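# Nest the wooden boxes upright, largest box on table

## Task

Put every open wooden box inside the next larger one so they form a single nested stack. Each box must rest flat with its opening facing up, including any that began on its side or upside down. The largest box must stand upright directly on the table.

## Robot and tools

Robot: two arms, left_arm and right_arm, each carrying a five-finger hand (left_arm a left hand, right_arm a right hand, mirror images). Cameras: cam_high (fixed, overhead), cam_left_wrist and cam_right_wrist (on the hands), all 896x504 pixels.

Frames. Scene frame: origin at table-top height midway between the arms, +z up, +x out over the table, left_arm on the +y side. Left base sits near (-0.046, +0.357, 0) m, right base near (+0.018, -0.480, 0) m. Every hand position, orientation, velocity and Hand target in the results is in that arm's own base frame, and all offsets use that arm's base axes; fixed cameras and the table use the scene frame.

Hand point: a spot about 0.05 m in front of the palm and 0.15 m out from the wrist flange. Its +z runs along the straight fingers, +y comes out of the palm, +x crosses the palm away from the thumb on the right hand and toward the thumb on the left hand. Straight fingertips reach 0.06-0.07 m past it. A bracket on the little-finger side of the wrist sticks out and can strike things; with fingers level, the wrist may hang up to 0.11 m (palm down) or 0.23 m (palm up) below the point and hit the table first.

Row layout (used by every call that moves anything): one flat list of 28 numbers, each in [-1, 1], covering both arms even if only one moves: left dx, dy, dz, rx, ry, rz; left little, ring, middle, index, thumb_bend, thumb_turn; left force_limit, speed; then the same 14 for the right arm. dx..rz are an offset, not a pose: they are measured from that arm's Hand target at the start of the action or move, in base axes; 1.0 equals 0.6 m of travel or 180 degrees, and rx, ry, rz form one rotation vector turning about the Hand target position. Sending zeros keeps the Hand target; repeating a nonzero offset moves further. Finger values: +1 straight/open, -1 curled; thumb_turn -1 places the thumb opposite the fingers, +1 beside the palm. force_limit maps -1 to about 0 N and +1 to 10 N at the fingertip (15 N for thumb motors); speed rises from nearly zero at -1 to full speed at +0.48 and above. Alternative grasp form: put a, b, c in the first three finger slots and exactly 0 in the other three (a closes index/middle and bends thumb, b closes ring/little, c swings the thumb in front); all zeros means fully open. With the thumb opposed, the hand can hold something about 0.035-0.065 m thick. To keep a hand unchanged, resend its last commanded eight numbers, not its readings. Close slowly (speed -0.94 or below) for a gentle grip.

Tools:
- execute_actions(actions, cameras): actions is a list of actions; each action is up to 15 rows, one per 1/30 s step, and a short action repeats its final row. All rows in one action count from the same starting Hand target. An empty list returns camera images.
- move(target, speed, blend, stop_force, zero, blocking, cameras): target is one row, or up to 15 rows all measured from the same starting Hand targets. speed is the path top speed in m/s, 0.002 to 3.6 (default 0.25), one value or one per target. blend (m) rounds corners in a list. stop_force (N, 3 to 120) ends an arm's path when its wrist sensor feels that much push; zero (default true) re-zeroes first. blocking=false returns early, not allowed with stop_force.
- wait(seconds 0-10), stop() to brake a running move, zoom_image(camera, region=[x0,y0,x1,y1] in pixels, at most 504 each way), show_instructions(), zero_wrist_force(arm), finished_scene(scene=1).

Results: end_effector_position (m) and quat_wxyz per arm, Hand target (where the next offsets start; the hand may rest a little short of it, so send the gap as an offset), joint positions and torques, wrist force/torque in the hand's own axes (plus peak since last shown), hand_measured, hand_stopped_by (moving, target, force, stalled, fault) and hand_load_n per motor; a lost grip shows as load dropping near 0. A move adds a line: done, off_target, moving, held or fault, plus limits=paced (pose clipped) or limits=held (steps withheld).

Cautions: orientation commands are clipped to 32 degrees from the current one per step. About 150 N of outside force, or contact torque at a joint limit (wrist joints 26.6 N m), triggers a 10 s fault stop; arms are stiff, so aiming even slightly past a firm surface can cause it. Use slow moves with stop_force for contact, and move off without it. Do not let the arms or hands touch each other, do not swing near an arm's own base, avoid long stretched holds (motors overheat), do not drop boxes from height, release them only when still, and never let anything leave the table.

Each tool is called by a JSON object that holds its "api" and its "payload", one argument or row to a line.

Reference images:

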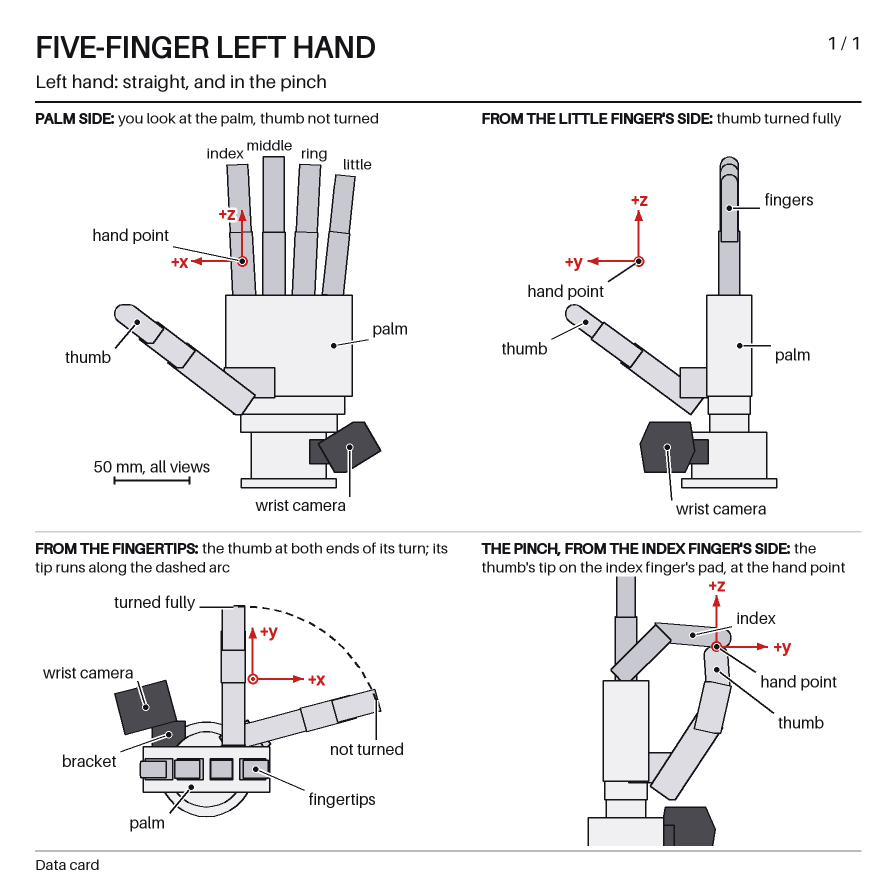

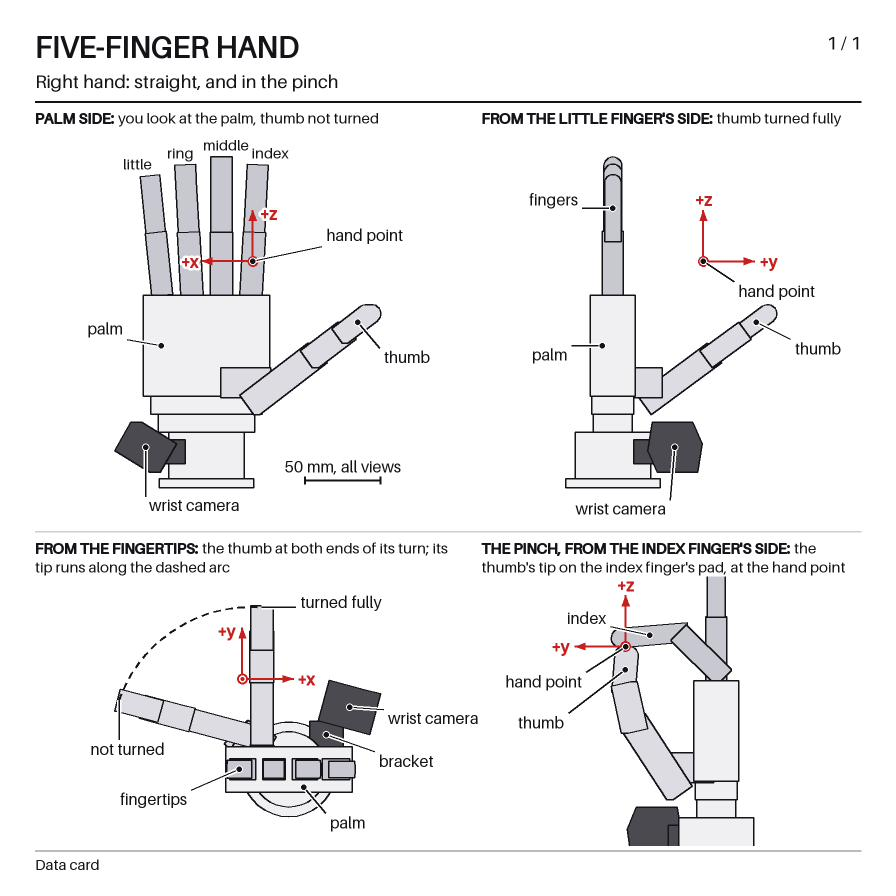

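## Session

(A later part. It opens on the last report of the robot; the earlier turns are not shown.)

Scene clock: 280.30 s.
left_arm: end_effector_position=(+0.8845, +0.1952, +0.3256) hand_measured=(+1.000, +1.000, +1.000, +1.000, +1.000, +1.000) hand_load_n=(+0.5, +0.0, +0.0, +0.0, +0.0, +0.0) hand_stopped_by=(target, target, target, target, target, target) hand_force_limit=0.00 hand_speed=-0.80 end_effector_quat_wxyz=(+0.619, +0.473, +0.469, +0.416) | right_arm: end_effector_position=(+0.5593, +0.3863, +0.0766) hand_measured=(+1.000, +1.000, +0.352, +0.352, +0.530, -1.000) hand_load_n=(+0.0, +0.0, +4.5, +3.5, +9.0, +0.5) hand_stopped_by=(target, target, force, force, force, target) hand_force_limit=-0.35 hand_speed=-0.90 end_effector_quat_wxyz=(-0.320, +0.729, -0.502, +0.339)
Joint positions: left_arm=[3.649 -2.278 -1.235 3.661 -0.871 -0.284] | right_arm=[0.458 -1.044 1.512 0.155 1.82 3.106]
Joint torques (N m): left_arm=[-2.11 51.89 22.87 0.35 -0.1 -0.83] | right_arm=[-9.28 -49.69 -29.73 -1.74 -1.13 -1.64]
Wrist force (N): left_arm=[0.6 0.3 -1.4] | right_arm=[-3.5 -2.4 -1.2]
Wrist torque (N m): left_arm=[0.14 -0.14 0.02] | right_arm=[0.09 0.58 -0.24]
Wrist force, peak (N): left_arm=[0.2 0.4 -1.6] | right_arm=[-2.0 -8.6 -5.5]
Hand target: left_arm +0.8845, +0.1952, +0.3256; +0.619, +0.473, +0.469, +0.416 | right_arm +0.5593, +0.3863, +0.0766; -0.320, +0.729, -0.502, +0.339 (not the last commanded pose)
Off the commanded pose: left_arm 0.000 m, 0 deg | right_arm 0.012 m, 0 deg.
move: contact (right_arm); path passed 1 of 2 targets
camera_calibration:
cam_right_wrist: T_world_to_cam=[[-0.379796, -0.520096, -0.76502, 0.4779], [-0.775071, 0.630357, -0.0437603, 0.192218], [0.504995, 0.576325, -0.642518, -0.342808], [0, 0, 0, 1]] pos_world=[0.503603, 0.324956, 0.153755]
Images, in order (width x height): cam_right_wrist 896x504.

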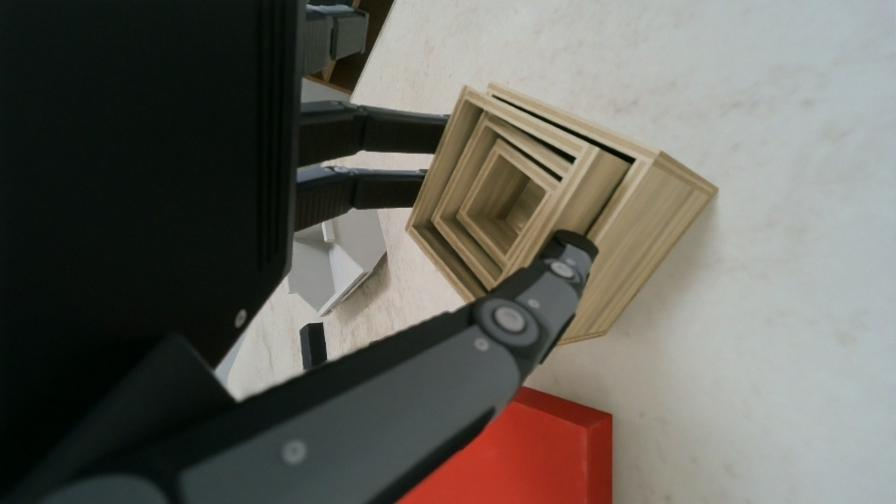

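{"api": "move", "payload": {
  "target": [0,0,0,0,0,0,1,1,1,1,1,1,0,-0.8,0,0,0.0005,0,0,0,1,1,0.41,0.41,0.2,-1,-0.35,-0.99],
  "speed": 0.02,
  "cameras": ["cam_right_wrist"]
}}

{"api": "zoom_image", "payload": {
  "camera": "cam_right_wrist",
  "region": [400, 60, 740, 345]
}}

Scene clock: 285.00 s.
left_arm: end_effector_position=(+0.8845, +0.1952, +0.3256) hand_measured=(+1.000, +1.000, +1.000, +1.000, +1.000, +1.000) hand_load_n=(+0.0, +0.0, +0.0, +0.0, +0.0, +0.0) hand_stopped_by=(target, target, target, target, target, target) hand_force_limit=0.00 hand_speed=-0.80 end_effector_quat_wxyz=(+0.619, +0.473, +0.469, +0.416) | right_arm: end_effector_position=(+0.5593, +0.3863, +0.0769) hand_measured=(+1.000, +1.000, +0.410, +0.410, +0.528, -1.000) hand_load_n=(+0.0, +0.0, +0.0, +0.0, +0.0, +0.0) hand_stopped_by=(target, target, moving, moving, force, target) hand_force_limit=-0.35 hand_speed=-0.99 end_effector_quat_wxyz=(-0.320, +0.729, -0.502, +0.339)
Joint positions: left_arm=[3.649 -2.278 -1.235 3.661 -0.871 -0.284] | right_arm=[0.458 -1.044 1.511 0.156 1.82 3.106]
Joint torques (N m): left_arm=[-0.17 52.84 22.63 0.56 -0.24 -0.78] | right_arm=[-1.65 -52.38 -30.64 0.6 -1.17 -1.59]
Wrist force (N): left_arm=[0.4 0.3 -1.2] | right_arm=[-4.0 0.2 0.3]
Wrist torque (N m): left_arm=[0.11 -0.09 0.01] | right_arm=[-0.03 0.54 -0.20]
Wrist force, peak (N): left_arm=[0.3 0.4 -1.6] | right_arm=[-3.6 -2.6 -1.7]
Hand target: left_arm +0.8845, +0.1952, +0.3256; +0.619, +0.473, +0.469, +0.416 | right_arm +0.5593, +0.3863, +0.0769; -0.320, +0.729, -0.502, +0.339
Off the commanded pose: left_arm 0.000 m, 0 deg | right_arm 0.000 m, 0 deg.
move: done
camera_calibration:
cam_right_wrist: T_world_to_cam=[[-0.379796, -0.520096, -0.76502, 0.47813], [-0.775071, 0.630357, -0.0437603, 0.192231], [0.504995, 0.576325, -0.642518, -0.342615], [0, 0, 0, 1]] pos_world=[0.503603, 0.324956, 0.154055]
Images, in order (width x height): cam_right_wrist 896x504.

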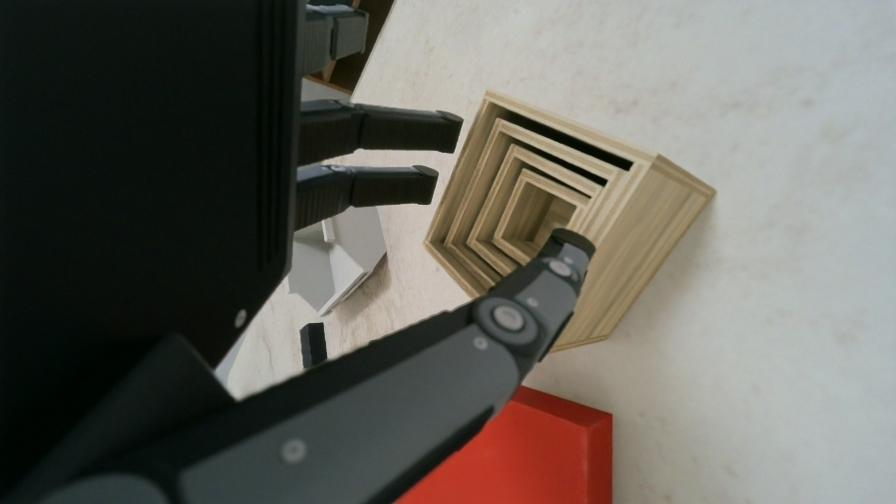

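Scaled by 1.482 from the camera's 896x504 image, which has a finer 1280x720 frame.

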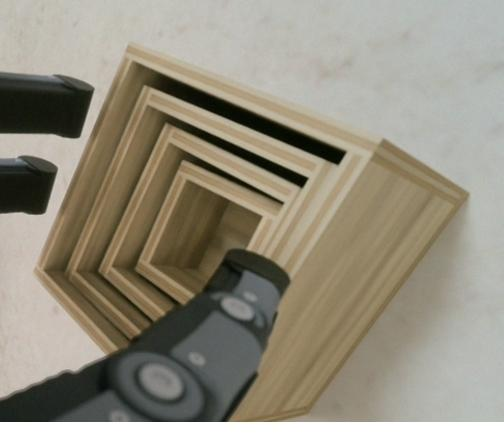

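{"api": "move", "payload": {
  "target": [
    [0,0,0,0,0,0,1,1,1,1,1,1,0,-0.8,0,0,0.05,0,0,0,1,1,0.41,0.41,0.2,-1,-0.35,-0.99],
    [0,0,0,0,0,0,1,1,1,1,1,1,0,-0.8,-0.03,-0.01,0.14,0,0,0,1,1,0.41,0.41,0.2,-1,-0.35,-0.99]
  ],
  "speed": [0.06,0.15],
  "blend": [0.02,0],
  "cameras": ["cam_right_wrist","cam_high"]
}}

{"api": "zoom_image", "payload": {
  "camera": "cam_right_wrist",
  "region": [500, 90, 760, 345]
}}

{"api": "zoom_image", "payload": {
  "camera": "cam_high",
  "region": [340, 190, 480, 310]
}}

Scene clock: 287.07 s.
left_arm: end_effector_position=(+0.8845, +0.1952, +0.3256) hand_measured=(+1.000, +1.000, +1.000, +1.000, +1.000, +1.000) hand_load_n=(+0.0, +0.0, +0.0, +0.0, +0.0, +0.0) hand_stopped_by=(target, target, target, target, target, target) hand_force_limit=0.00 hand_speed=-0.80 end_effector_quat_wxyz=(+0.619, +0.473, +0.469, +0.416) | right_arm: end_effector_position=(+0.5414, +0.3804, +0.1610) hand_measured=(+1.000, +1.000, +0.410, +0.410, +0.528, -1.000) hand_load_n=(+0.0, +0.0, +0.0, +0.0, +0.0, +0.0) hand_stopped_by=(target, target, target, target, force, target) hand_force_limit=-0.35 hand_speed=-0.99 end_effector_quat_wxyz=(-0.320, +0.729, -0.502, +0.339)
Joint positions: left_arm=[3.649 -2.278 -1.235 3.661 -0.871 -0.284] | right_arm=[0.463 -1.158 1.454 0.328 1.824 3.109]
Joint torques (N m): left_arm=[-0.17 51.76 22.83 0.6 -0.27 -0.65] | right_arm=[-7.57 -44.88 -5.68 0.94 -0.49 0.42]
Wrist force (N): left_arm=[0.3 0.4 -1.2] | right_arm=[-3.6 0.1 0.7]
Wrist torque (N m): left_arm=[0.12 -0.09 0.01] | right_arm=[-0.03 0.48 -0.22]
Wrist force, peak (N): left_arm=[0.3 0.3 -1.6] | right_arm=[-4.0 0.8 1.0]
Hand target: left_arm +0.8845, +0.1952, +0.3256; +0.619, +0.473, +0.469, +0.416 | right_arm +0.5413, +0.3803, +0.1609; -0.320, +0.729, -0.502, +0.339
Off the commanded pose: left_arm 0.000 m, 0 deg | right_arm 0.000 m, 0 deg.
move: done; blend cut to 0.015 m at target 1
camera_calibration:
cam_right_wrist: T_world_to_cam=[[-0.379615, -0.520003, -0.765173, 0.532406], [-0.775088, 0.630331, -0.0438319, 0.185709], [0.505105, 0.576437, -0.642331, -0.276287], [0, 0, 0, 1]] pos_world=[0.485604, 0.319056, 0.238055]
Images, in order (width x height): cam_high 896x504, cam_right_wrist 896x504.

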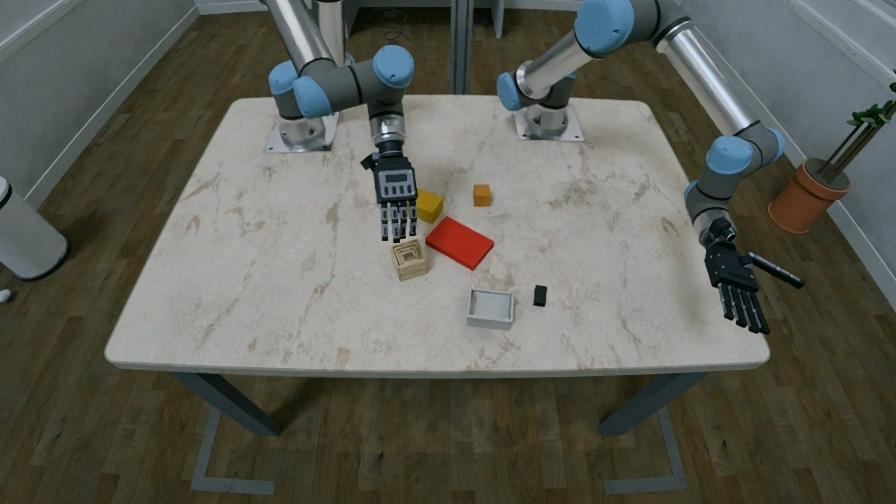

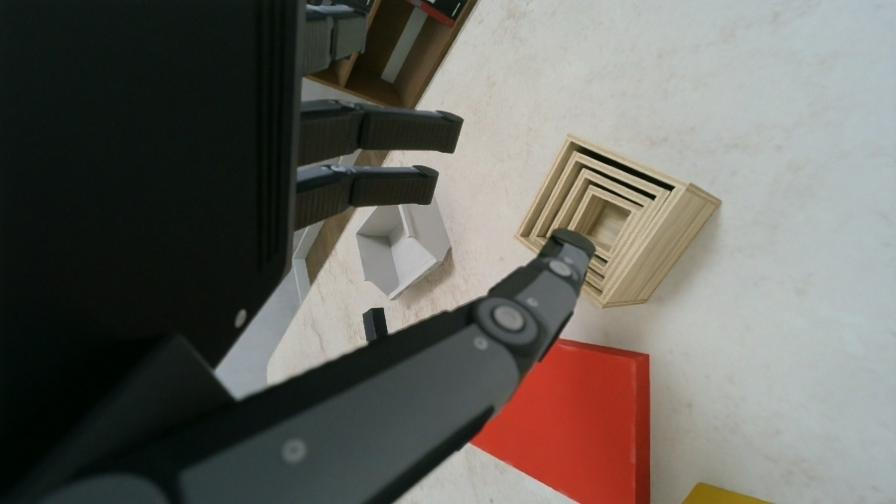

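Scaled by 1.938 from the camera's 896x504 image, which has a finer 1280x720 frame.

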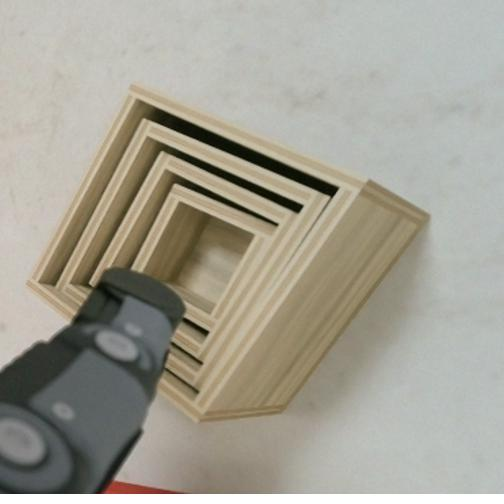

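Scaled by 3.600 from the camera's 896x504 image, which has a finer 1280x720 frame.

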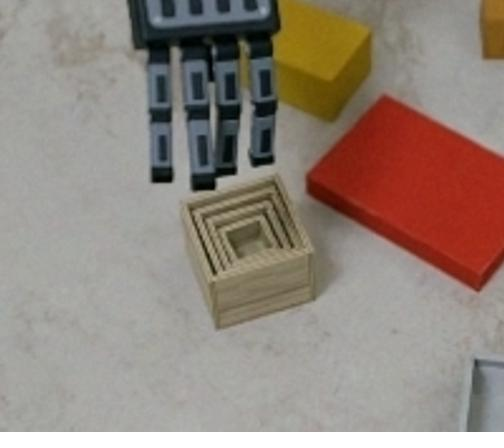

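{"api": "finished_scene", "payload": {
  "scene": 1
}}

The scene is finished: the task was done.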